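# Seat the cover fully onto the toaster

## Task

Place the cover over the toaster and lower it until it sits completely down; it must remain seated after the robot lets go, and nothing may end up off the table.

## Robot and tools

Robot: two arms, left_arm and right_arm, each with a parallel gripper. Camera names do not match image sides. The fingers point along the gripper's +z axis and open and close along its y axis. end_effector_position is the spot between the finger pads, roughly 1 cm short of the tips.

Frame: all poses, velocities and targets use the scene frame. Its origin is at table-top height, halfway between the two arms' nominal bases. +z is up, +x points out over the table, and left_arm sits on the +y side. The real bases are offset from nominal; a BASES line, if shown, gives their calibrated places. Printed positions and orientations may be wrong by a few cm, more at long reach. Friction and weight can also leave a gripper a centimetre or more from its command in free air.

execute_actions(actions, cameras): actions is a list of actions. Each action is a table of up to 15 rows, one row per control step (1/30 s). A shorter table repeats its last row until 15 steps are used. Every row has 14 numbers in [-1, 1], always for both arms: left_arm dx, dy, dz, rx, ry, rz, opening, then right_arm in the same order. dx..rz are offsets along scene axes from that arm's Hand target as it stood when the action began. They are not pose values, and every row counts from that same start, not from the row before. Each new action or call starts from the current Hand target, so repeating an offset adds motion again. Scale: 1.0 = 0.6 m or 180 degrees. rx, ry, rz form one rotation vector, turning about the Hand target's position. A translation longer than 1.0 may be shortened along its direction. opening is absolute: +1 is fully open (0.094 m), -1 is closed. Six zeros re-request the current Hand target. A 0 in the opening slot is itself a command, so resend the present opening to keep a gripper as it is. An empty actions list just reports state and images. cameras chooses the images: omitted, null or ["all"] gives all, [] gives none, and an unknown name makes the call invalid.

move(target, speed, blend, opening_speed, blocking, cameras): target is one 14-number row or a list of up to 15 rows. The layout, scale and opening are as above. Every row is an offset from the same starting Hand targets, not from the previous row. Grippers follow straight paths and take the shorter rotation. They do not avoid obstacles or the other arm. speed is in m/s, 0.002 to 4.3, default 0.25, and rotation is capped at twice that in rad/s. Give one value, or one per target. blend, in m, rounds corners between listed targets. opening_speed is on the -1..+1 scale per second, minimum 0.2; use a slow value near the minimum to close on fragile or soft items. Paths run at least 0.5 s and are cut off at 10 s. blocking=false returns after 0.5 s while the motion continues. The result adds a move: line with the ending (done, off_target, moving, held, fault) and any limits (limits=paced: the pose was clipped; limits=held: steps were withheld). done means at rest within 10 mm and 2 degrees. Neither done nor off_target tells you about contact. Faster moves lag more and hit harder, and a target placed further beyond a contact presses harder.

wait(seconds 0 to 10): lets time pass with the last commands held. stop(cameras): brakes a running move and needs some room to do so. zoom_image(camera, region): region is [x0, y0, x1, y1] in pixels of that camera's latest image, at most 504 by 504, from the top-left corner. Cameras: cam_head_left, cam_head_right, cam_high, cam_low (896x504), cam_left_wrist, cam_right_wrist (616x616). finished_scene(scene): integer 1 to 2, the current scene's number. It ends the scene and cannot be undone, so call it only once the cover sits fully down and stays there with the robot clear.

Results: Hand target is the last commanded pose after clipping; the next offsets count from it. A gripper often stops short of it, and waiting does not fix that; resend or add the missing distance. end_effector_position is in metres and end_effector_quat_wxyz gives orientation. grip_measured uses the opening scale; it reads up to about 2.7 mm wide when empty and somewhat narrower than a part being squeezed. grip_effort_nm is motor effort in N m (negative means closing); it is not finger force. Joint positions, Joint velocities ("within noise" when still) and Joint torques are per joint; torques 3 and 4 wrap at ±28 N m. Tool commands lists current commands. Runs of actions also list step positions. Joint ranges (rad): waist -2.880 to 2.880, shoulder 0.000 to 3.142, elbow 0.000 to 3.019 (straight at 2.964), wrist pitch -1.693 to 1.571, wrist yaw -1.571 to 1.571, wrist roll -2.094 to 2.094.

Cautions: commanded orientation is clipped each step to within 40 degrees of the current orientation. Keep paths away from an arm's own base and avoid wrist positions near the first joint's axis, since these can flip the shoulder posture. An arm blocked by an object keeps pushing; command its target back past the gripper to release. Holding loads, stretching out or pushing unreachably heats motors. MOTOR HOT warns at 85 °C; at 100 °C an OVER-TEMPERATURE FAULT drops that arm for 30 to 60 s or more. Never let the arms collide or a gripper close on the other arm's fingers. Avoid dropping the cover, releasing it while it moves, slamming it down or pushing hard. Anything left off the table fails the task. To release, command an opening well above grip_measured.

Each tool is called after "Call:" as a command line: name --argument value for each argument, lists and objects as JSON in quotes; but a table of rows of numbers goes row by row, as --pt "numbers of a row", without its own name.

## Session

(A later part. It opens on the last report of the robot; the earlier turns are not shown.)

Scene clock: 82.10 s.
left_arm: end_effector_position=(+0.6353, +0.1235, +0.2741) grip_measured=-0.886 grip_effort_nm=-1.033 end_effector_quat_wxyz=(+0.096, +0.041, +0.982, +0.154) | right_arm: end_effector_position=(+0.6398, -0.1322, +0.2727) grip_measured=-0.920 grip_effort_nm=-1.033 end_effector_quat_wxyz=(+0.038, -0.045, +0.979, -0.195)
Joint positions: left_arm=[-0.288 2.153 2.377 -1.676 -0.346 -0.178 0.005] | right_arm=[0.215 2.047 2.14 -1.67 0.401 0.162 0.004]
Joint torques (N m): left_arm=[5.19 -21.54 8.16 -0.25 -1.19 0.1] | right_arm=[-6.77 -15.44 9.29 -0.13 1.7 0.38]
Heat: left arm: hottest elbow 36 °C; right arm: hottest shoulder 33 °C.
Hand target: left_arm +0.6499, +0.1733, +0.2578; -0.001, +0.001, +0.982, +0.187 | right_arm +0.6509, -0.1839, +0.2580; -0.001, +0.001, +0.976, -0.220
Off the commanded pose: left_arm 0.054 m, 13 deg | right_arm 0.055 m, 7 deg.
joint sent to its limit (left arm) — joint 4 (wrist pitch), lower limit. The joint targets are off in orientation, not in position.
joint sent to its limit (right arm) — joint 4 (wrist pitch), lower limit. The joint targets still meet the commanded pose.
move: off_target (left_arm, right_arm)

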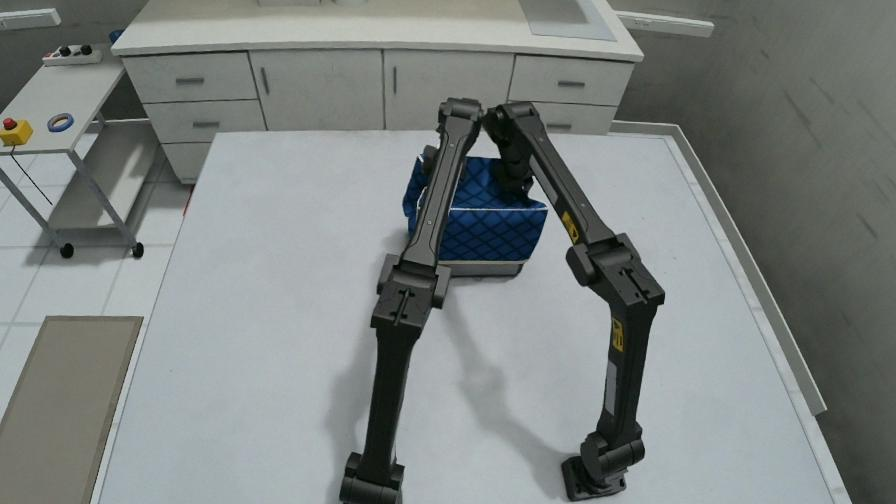

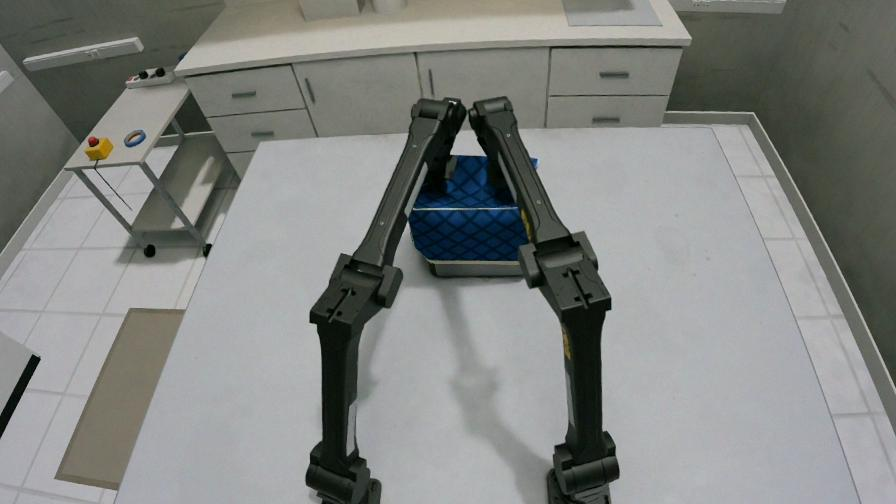

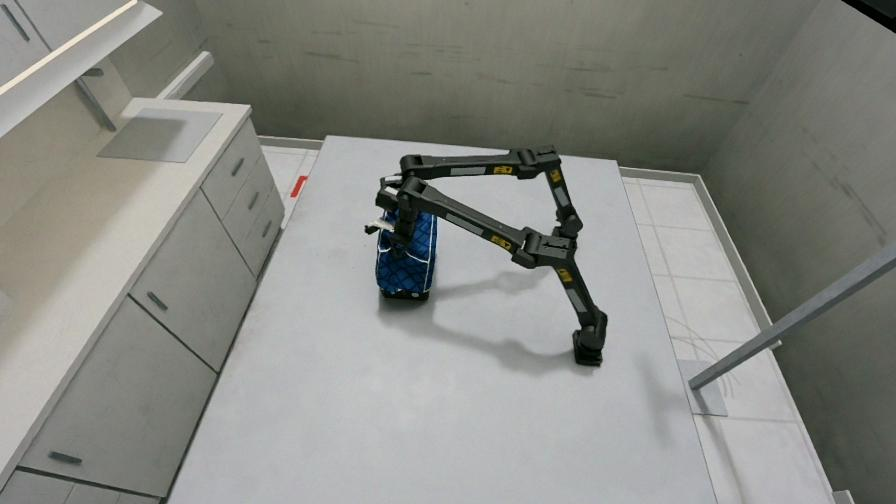

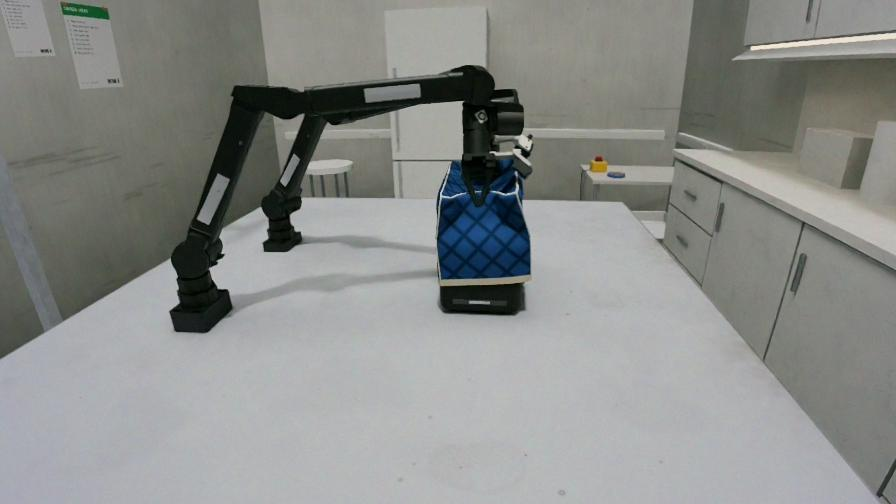

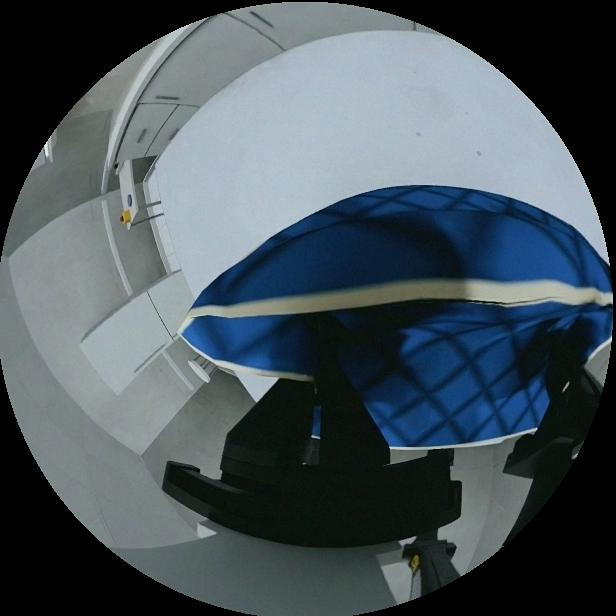

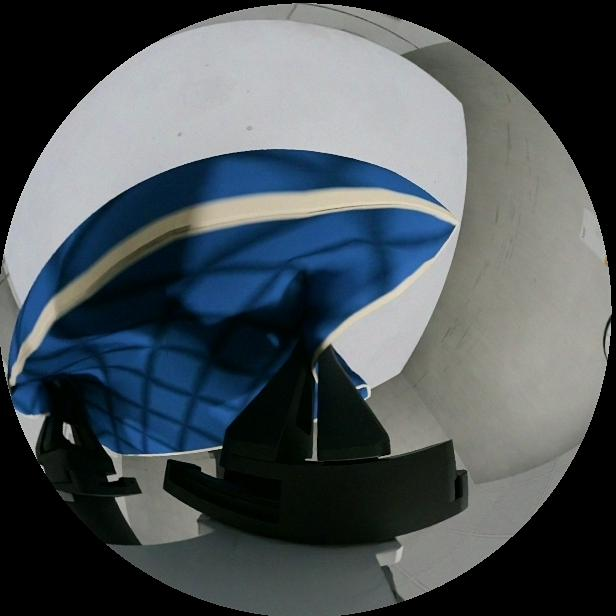

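Call:
move --target '[0.01,-0.035,-0.035,0,0,0,-1,0.01,0.03,-0.035,0,0,0,-1]' --speed 0.08 --cameras '[]'

Call:
move --target '[0,0,0,0,0,0,0.3,0,0,0,0,0,0,0.3]' --opening_speed 0.6 --cameras '["cam_head_right","cam_low"]'

Call:
move --pt "0 0 0.2 0 0 0 0.3 0 0 0.2 0 0 0 0.3" --pt "-0.2 0.12 0.22 0 0 0 0.3 -0.2 -0.12 0.22 0 0 0 0.3" --speed 0.12

Call:
zoom_image --camera "cam_low" --region '[300, 80, 600, 330]'

Call:
zoom_image --camera "cam_head_right" --region '[310, 100, 630, 320]'

Call:
zoom_image --camera "cam_high" --region '[320, 80, 620, 380]'

Scene clock: 92.67 s.
left_arm: end_effector_position=(+0.6410, +0.1223, +0.2559) grip_measured=-0.886 grip_effort_nm=-1.028 end_effector_quat_wxyz=(+0.088, +0.032, +0.983, +0.157) | right_arm: end_effector_position=(+0.6420, -0.1315, +0.2586) grip_measured=-0.920 grip_effort_nm=-1.038 end_effector_quat_wxyz=(+0.030, -0.033, +0.979, -0.197)
Joint positions: left_arm=[-0.288 2.187 2.388 -1.676 -0.349 -0.201 0.005] | right_arm=[0.215 2.07 2.14 -1.67 0.4 0.19 0.004]
Joint torques (N m): left_arm=[2.9 -21.01 9.22 -0.31 -1.07 0.06] | right_arm=[-4.95 -15.21 9.77 -0.02 1.61 0.36]
Heat: left arm: hottest elbow 35 °C; right arm: hottest shoulder 34 °C.
Hand target: left_arm +0.6557, +0.1530, +0.2374; +0.002, +0.002, +0.982, +0.187 (not the last commanded pose) | right_arm +0.6532, -0.1671, +0.2389; +0.013, -0.003, +0.976, -0.217 (not the last commanded pose)
Off the commanded pose: left_arm 0.039 m, 11 deg | right_arm 0.043 m, 6 deg.
joint sent to its limit (left arm) — joint 4 (wrist pitch), lower limit.
move: held (right_arm; a check stopped the path), off_target (left_arm; braked when a check withheld steps of right_arm); limits=held
pose unreachable (right arm): on one or more control steps of this call, first in action 0 (counted from 0), this arm could not follow its commanded pose, so it was not sent that pose on those steps. It may still have moved: this result reports where it is.
cause: moving toward the commanded pose would bring a part of the arm too close to another arm (this arm's wrist (the part past joint 4) and the left arm's wrist (the part past joint 4), along the way the arms are being sent, or toward where that arm still pushes).

Scene clock: 95.20 s.
left_arm: end_effector_position=(+0.6454, +0.1464, +0.2591) grip_measured=+0.297 grip_effort_nm=0.129 end_effector_quat_wxyz=(+0.088, +0.016, +0.981, +0.171) | right_arm: end_effector_position=(+0.6455, -0.1614, +0.2602) grip_measured=+0.297 grip_effort_nm=0.115 end_effector_quat_wxyz=(+0.027, -0.013, +0.976, -0.214)
Joint positions: left_arm=[-0.259 2.187 2.393 -1.68 -0.376 -0.202 0.061] | right_arm=[0.176 2.071 2.14 -1.674 0.433 0.195 0.061]
Joint torques (N m): left_arm=[0.62 -20.6 9.22 -0.13 -0.2 0.04] | right_arm=[-1.96 -14.86 10.21 0.06 0.41 0.34]
Heat: left arm: hottest elbow 36 °C; right arm: hottest shoulder 34 °C.
Hand target: left_arm +0.6556, +0.1531, +0.2373; +0.002, +0.001, +0.982, +0.187 | right_arm +0.6532, -0.1671, +0.2388; +0.013, -0.003, +0.976, -0.217
Off the commanded pose: left_arm 0.025 m, 10 deg | right_arm 0.023 m, 2 deg.
joint sent to its limit (left arm) — joint 4 (wrist pitch), lower limit. The joint targets are off in orientation, not in position.
move: off_target (left_arm, right_arm)

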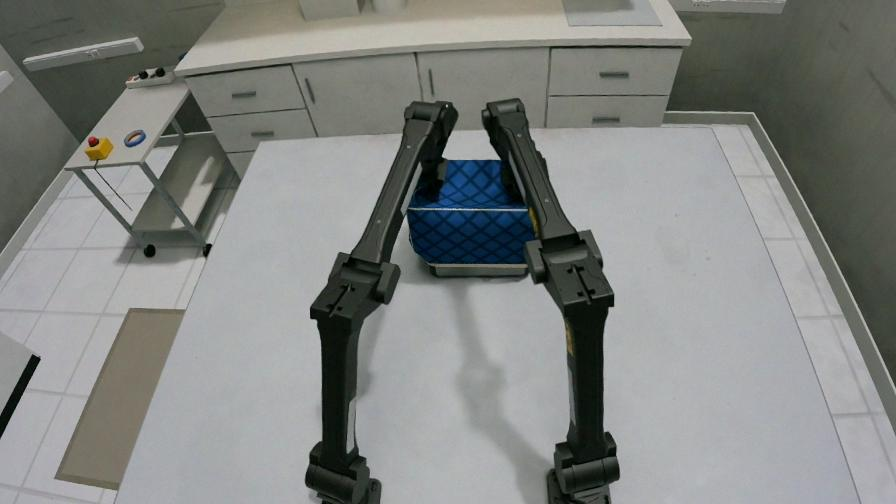

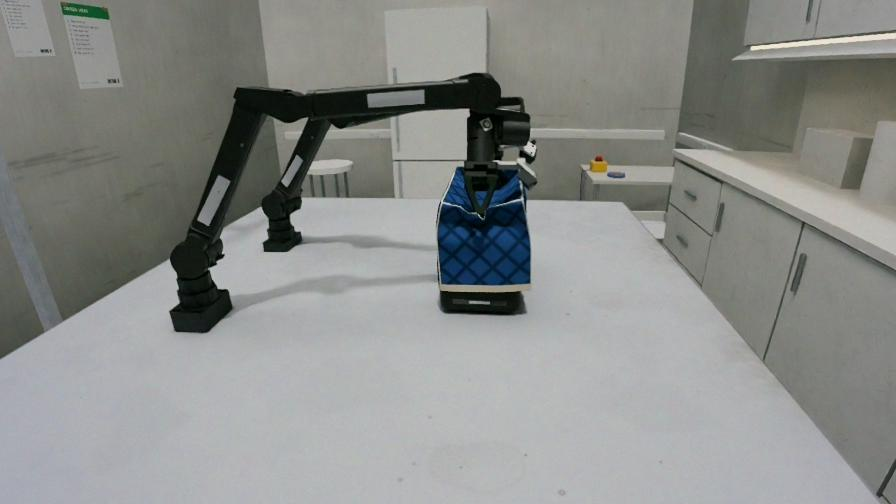

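Scene clock: 98.20 s.
left_arm: end_effector_position=(+0.5413, +0.2171, +0.3539) grip_measured=+0.298 grip_effort_nm=0.110 end_effector_quat_wxyz=(+0.090, +0.022, +0.979, +0.180) | right_arm: end_effector_position=(+0.5386, -0.2338, +0.3670) grip_measured=+0.298 grip_effort_nm=0.115 end_effector_quat_wxyz=(+0.055, -0.009, +0.975, -0.215)
Joint positions: left_arm=[-0.188 1.815 2.053 -1.682 -0.386 -0.112 0.061] | right_arm=[0.086 1.689 1.857 -1.675 0.442 0.091 0.061]
Joint torques (N m): left_arm=[0.67 -21.77 7.57 -0.06 -0.17 0.1] | right_arm=[-1.67 -14.04 8.1 0.14 0.34 0]
Heat: left arm: hottest elbow 36 °C; right arm: hottest shoulder 34 °C.
Hand target: left_arm +0.5356, +0.2251, +0.3693; +0.002, +0.002, +0.982, +0.187 | right_arm +0.5332, -0.2390, +0.3707; +0.013, -0.003, +0.976, -0.217
Off the commanded pose: left_arm 0.018 m, 10 deg | right_arm 0.008 m, 5 deg.
joint sent to its limit (left arm) — joint 4 (wrist pitch), lower limit. The joint targets are off in orientation, not in position.
joint sent to its limit (right arm) — joint 4 (wrist pitch), lower limit. The joint targets are off in orientation, not in position.
move: off_target (left_arm, right_arm)

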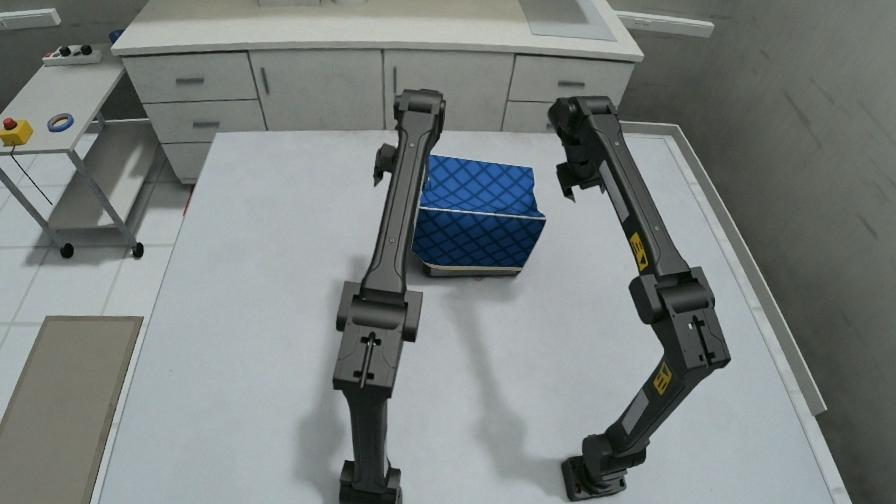

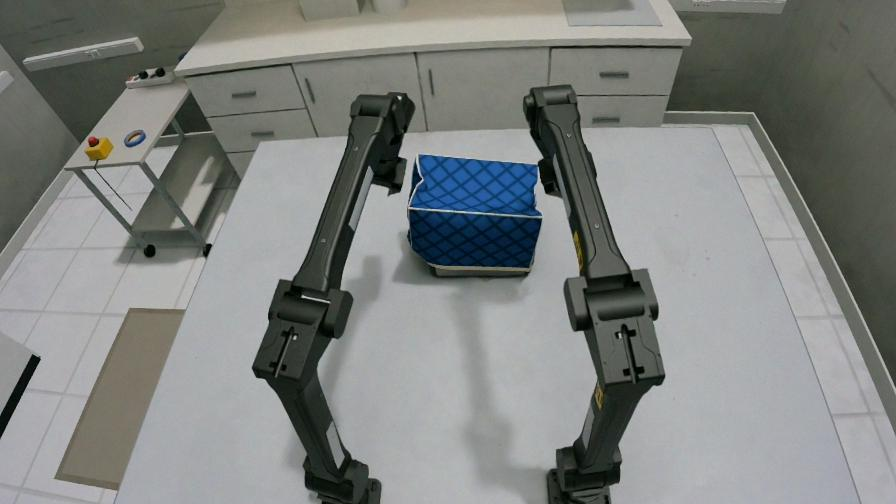

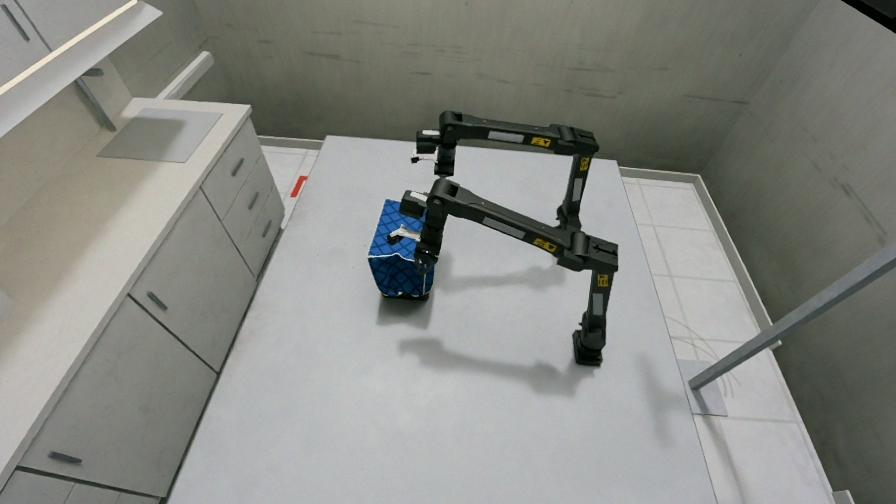

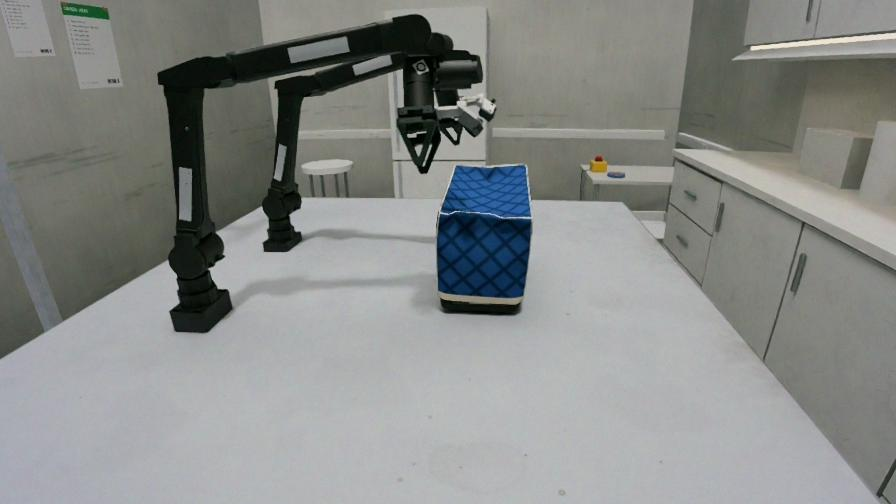

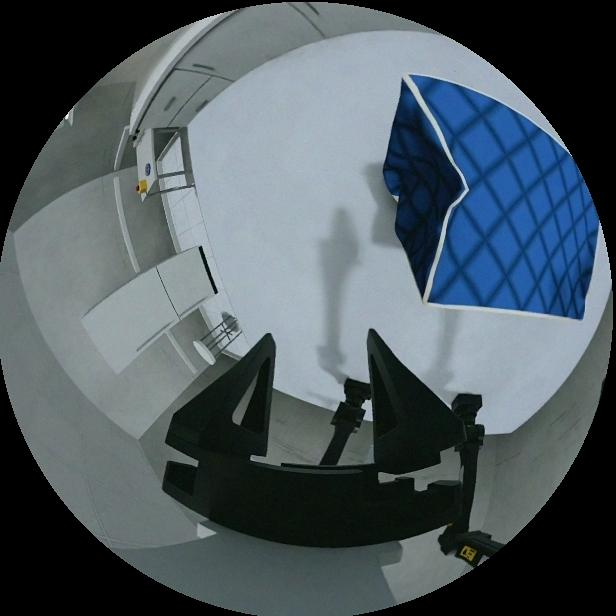

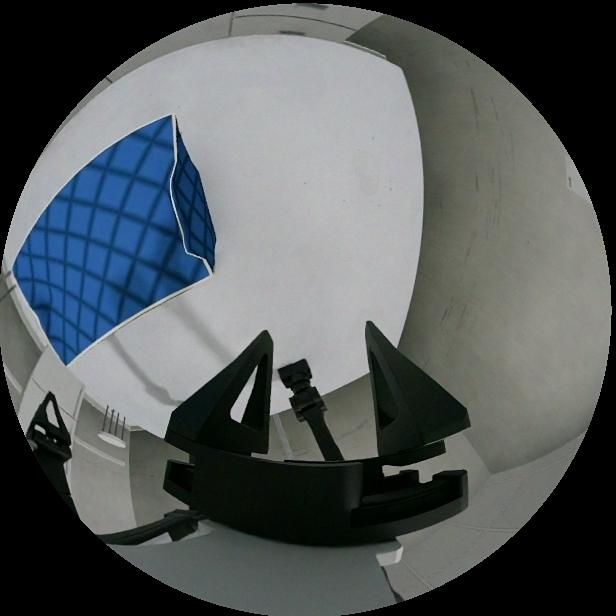

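Scaled by 1.680.

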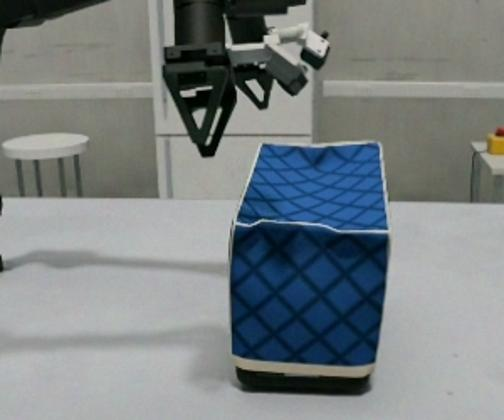

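Scaled by 1.575.

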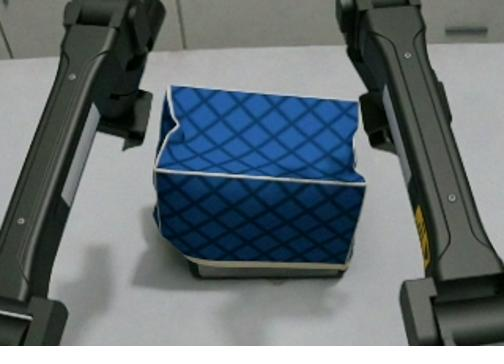

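Scaled by 1.680.

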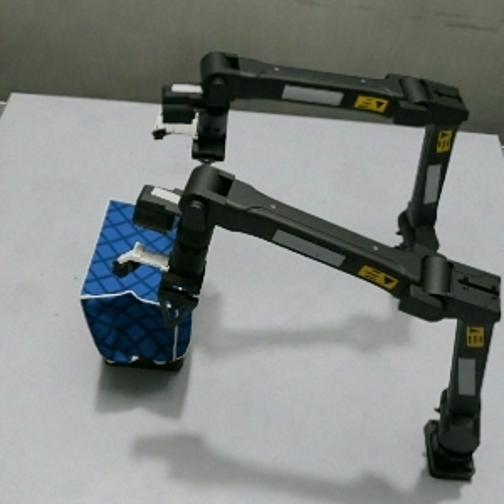

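Call:
move --pt "0 -0.0 0.0 -0.1 0 0 -1 0 0.0 0.0 0.12 0 0 -1" --pt "0.2 -0.16 -0.08 -0.1 0 0 -1 0.2 0.18 -0.08 0.12 0 0 -1" --pt "0.21 -0.16 -0.22 -0.1 0 0 -1 0.21 0.18 -0.22 0.12 0 0 -1" --speed '[0.2,0.15,0.06]'

Call:
zoom_image --camera "cam_low" --region '[300, 80, 600, 330]'

Call:
zoom_image --camera "cam_head_right" --region '[310, 100, 630, 320]'

Scene clock: 111.83 s.
left_arm: end_effector_position=(+0.6601, +0.1357, +0.2413) grip_measured=-0.988 grip_effort_nm=-0.642 end_effector_quat_wxyz=(+0.064, +0.004, +0.998, +0.022) | right_arm: end_effector_position=(+0.6569, -0.1358, +0.2608) grip_measured=-0.996 grip_effort_nm=-0.227 end_effector_quat_wxyz=(+0.028, -0.004, +0.999, -0.029)
Joint positions: left_arm=[-0.196 2.242 2.472 -1.682 -0.066 -0.178 0.001] | right_arm=[0.117 2.073 2.186 -1.637 0.065 0.144 0]
Joint torques (N m): left_arm=[-0.56 -24.7 8.29 -0.06 0.04 -0.06] | right_arm=[-0.5 -16.21 8.1 0.55 0.08 0.3]
Heat: left arm: hottest elbow 36 °C; right arm: hottest shoulder 34 °C.
Hand target: left_arm +0.6616, +0.1291, +0.2376; +0.002, +0.001, +1.000, +0.031 | right_arm +0.6593, -0.1311, +0.2390; +0.013, +0.000, +0.999, -0.030
Off the commanded pose: left_arm 0.008 m, 7 deg | right_arm 0.023 m, 2 deg.
joint sent to its limit (left arm) — joint 4 (wrist pitch), lower limit. The joint targets are off in orientation, not in position.
move: off_target (left_arm, right_arm)

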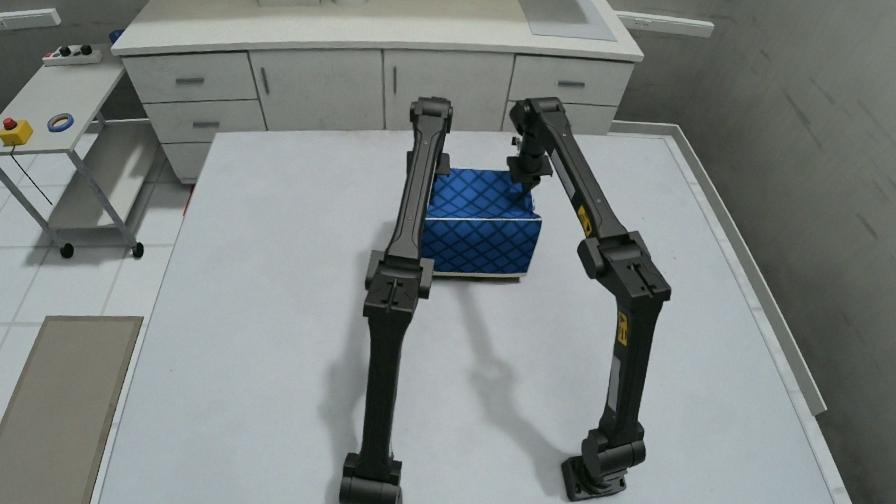

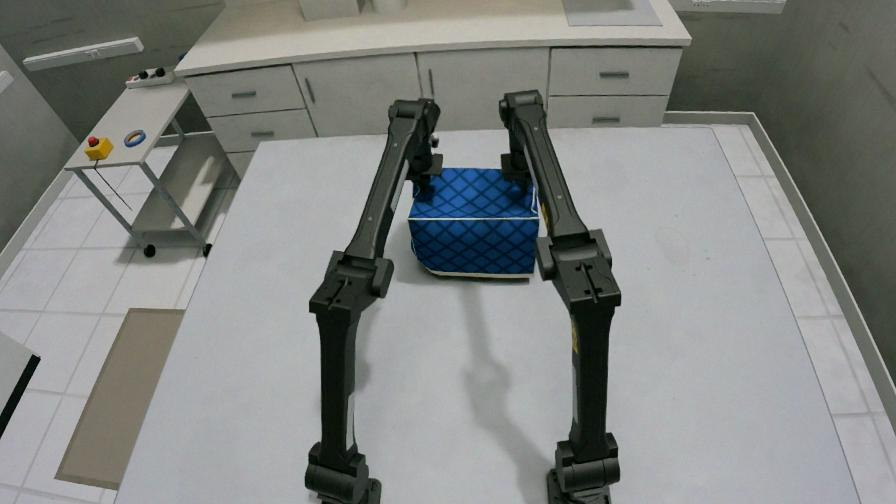

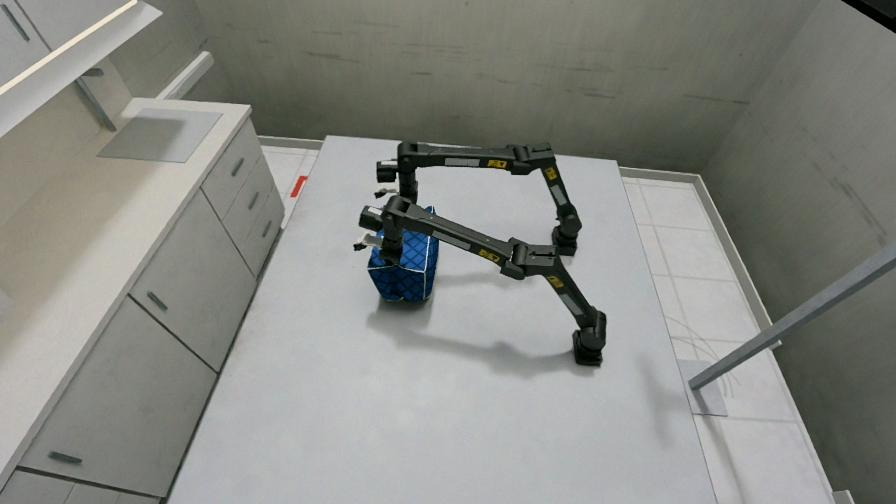

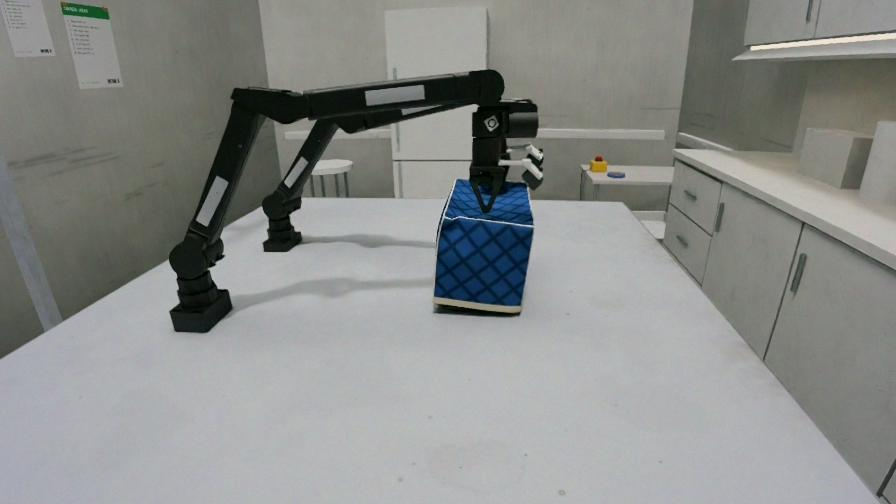

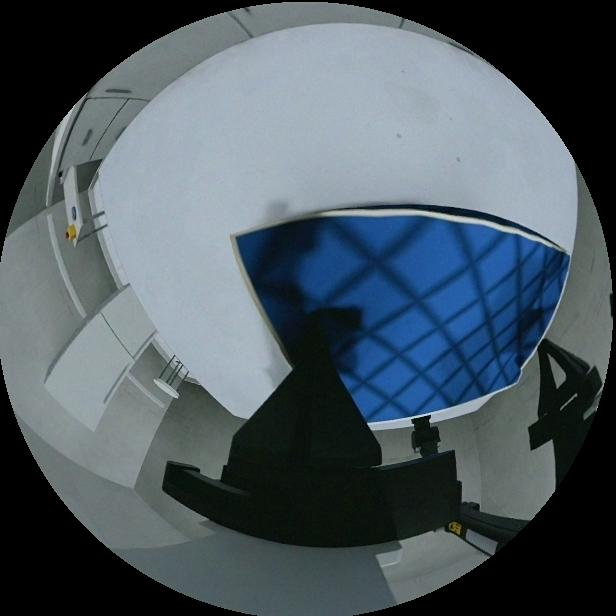

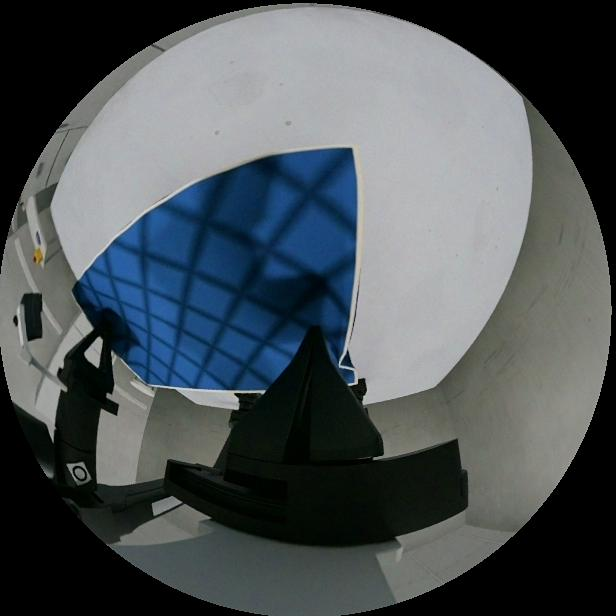

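Scaled by 1.680.

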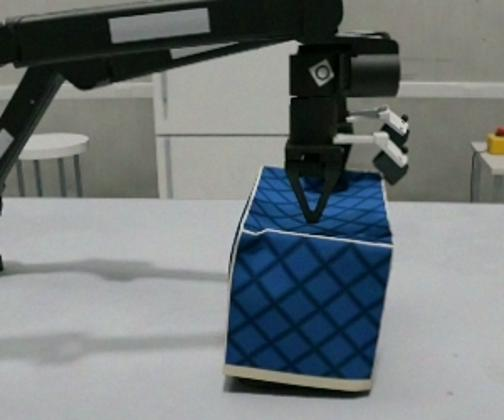

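Scaled by 1.575.

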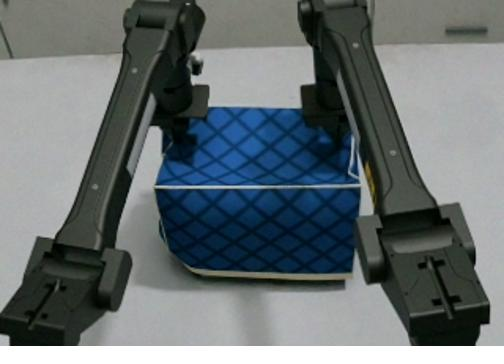

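Call:
move --pt "0 0 0.05 0 0 0 -1 0 0 0.05 0 0 0 -1" --pt "-0.1 -0.01 0.05 0 0 0 -1 -0.1 0.01 0.05 0 0 0 -1" --pt "-0.1 -0.01 -0.04 0 0 0 -1 -0.1 0.01 -0.05 0 0 0 -1" --speed '[0.15,0.15,0.06]' --cameras '["cam_low","cam_head_right","cam_head_left"]'

Call:
zoom_image --camera "cam_low" --region '[300, 80, 600, 330]'

Call:
zoom_image --camera "cam_head_right" --region '[310, 100, 630, 320]'

Scene clock: 119.40 s.
left_arm: end_effector_position=(+0.6010, +0.1313, +0.2203) grip_measured=-0.988 grip_effort_nm=-0.652 end_effector_quat_wxyz=(+0.002, +0.001, +0.999, +0.032) | right_arm: end_effector_position=(+0.6050, -0.1309, +0.2294) grip_measured=-0.996 grip_effort_nm=-0.237 end_effector_quat_wxyz=(+0.031, -0.002, +0.999, -0.028)
Joint positions: left_arm=[-0.218 2.116 2.203 -1.669 -0.063 -0.212 0.001] | right_arm=[0.139 1.905 1.84 -1.455 0.065 0.17 0]
Joint torques (N m): left_arm=[-0.97 -23.65 6.5 0.47 0.03 -0.06] | right_arm=[-0.09 -14.92 6.56 0.44 0.11 0.3]
Heat: left arm: hottest elbow 36 °C; right arm: hottest shoulder 34 °C.
Hand target: left_arm +0.6017, +0.1231, +0.2134; +0.002, +0.001, +1.000, +0.031 | right_arm +0.5993, -0.1251, +0.2089; +0.013, +0.000, +0.999, -0.030
Off the commanded pose: left_arm 0.011 m, 0 deg | right_arm 0.022 m, 2 deg.
move: off_target (left_arm, right_arm)
Images, in order (width x height): cam_head_left 896x504, cam_head_right 896x504, cam_low 896x504.

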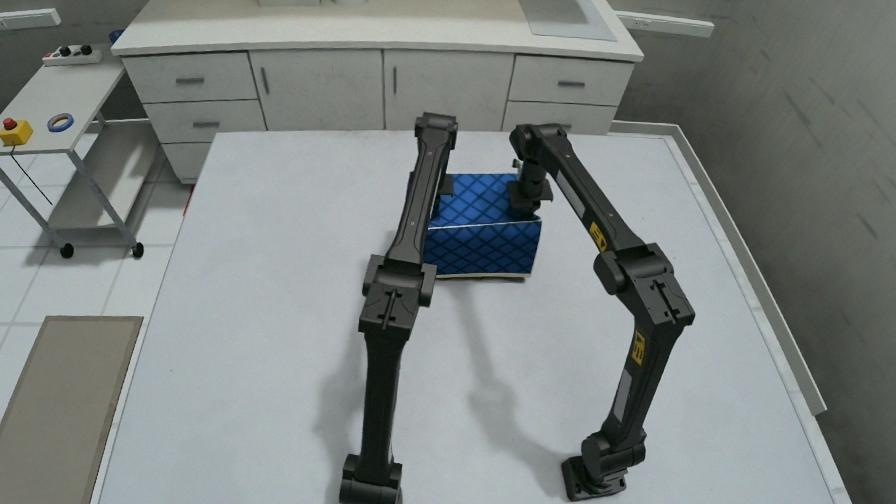

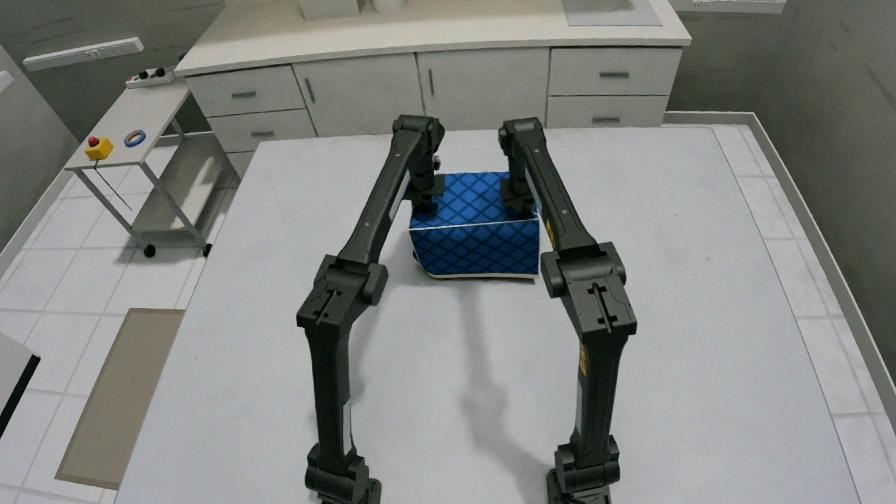

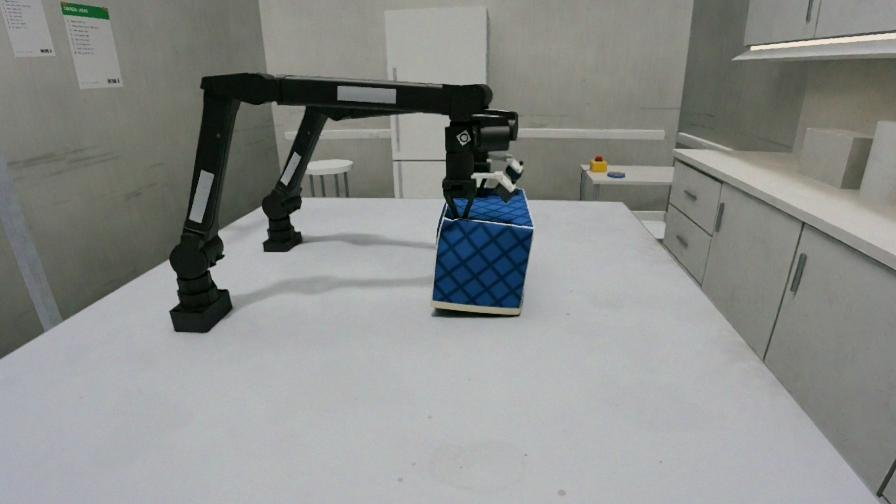

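Scaled by 1.680.

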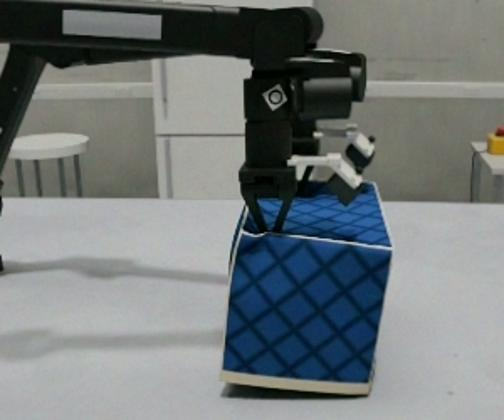

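Scaled by 1.575.

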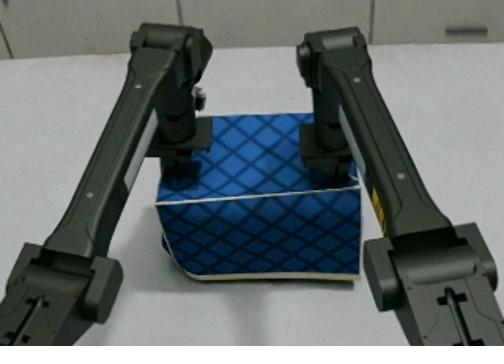

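Call:
move --target '[0,0,-0.03,0,0,0,-1,-0.02,0,-0.05,0,0,0,-1]' --speed 0.05 --cameras '["cam_low","cam_head_right"]'

Call:
zoom_image --camera "cam_low" --region '[300, 80, 600, 330]'

Call:
zoom_image --camera "cam_head_right" --region '[310, 100, 630, 320]'

Scene clock: 125.40 s.
left_arm: end_effector_position=(+0.6007, +0.1314, +0.2181) grip_measured=-0.988 grip_effort_nm=-0.647 end_effector_quat_wxyz=(+0.013, +0.000, +0.999, +0.030) | right_arm: end_effector_position=(+0.6022, -0.1290, +0.2280) grip_measured=-0.996 grip_effort_nm=-0.237 end_effector_quat_wxyz=(+0.065, -0.001, +0.998, -0.021)
Joint positions: left_arm=[-0.218 2.093 2.16 -1.624 -0.063 -0.213 0.001] | right_arm=[0.142 1.85 1.751 -1.351 0.065 0.174 0]
Joint torques (N m): left_arm=[-0.97 -21.89 5.79 0.61 0.03 -0.07] | right_arm=[-0.15 -12.04 4.79 0.06 0.14 0.29]
Heat: left arm: hottest elbow 35 °C; right arm: hottest shoulder 34 °C.
Hand target: left_arm +0.6016, +0.1232, +0.1954; +0.002, +0.001, +1.000, +0.031 | right_arm +0.5872, -0.1250, +0.1790; +0.013, +0.000, +0.999, -0.030
Off the commanded pose: left_arm 0.024 m, 1 deg | right_arm 0.051 m, 6 deg.
move: off_target (left_arm, right_arm)
Images, in order (width x height): cam_head_right 896x504, cam_low 896x504.

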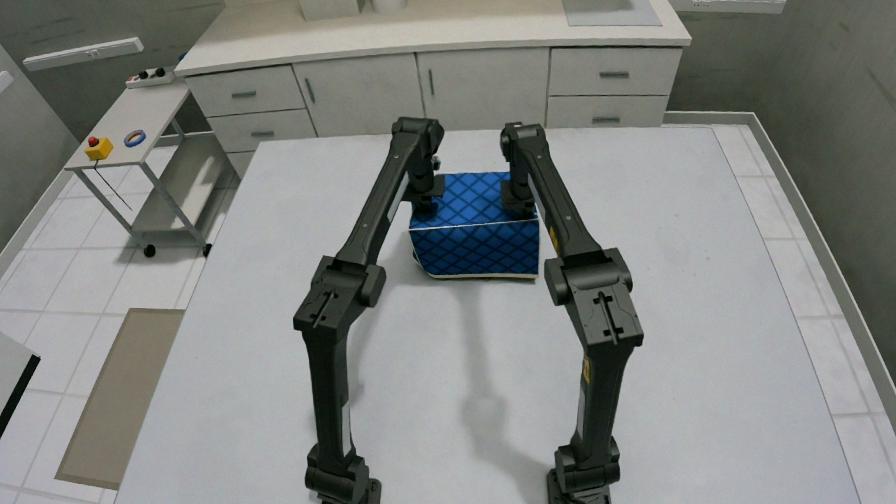

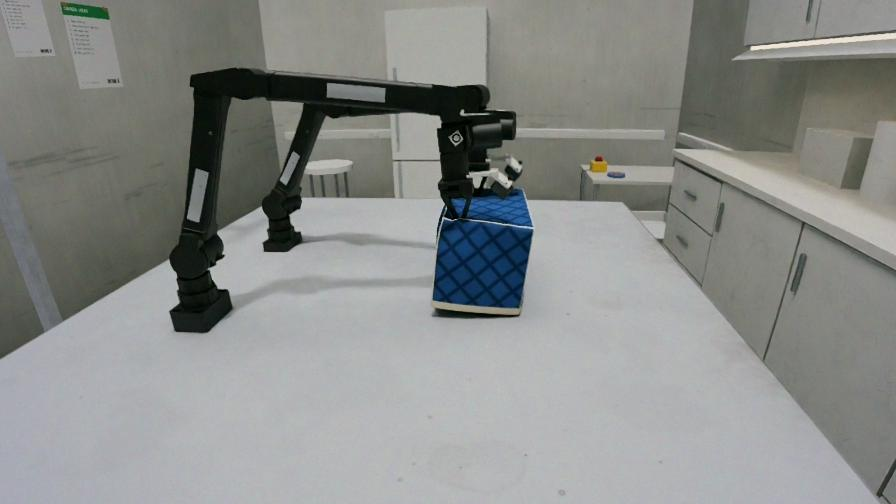

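Scaled by 1.680.

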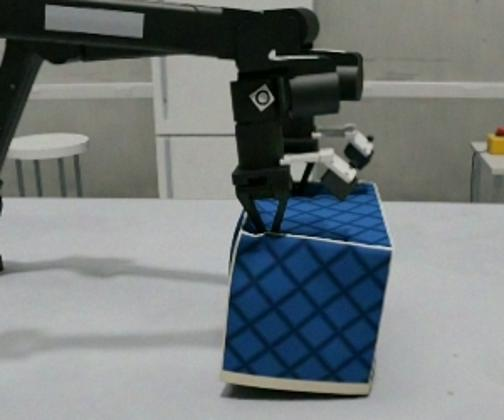

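Scaled by 1.575.

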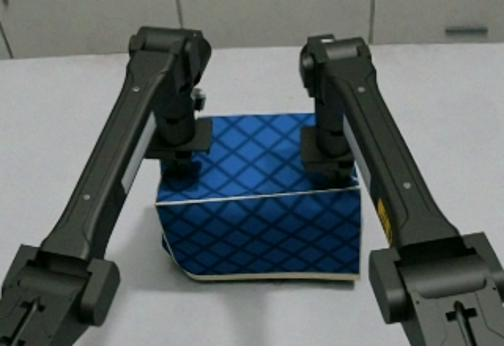

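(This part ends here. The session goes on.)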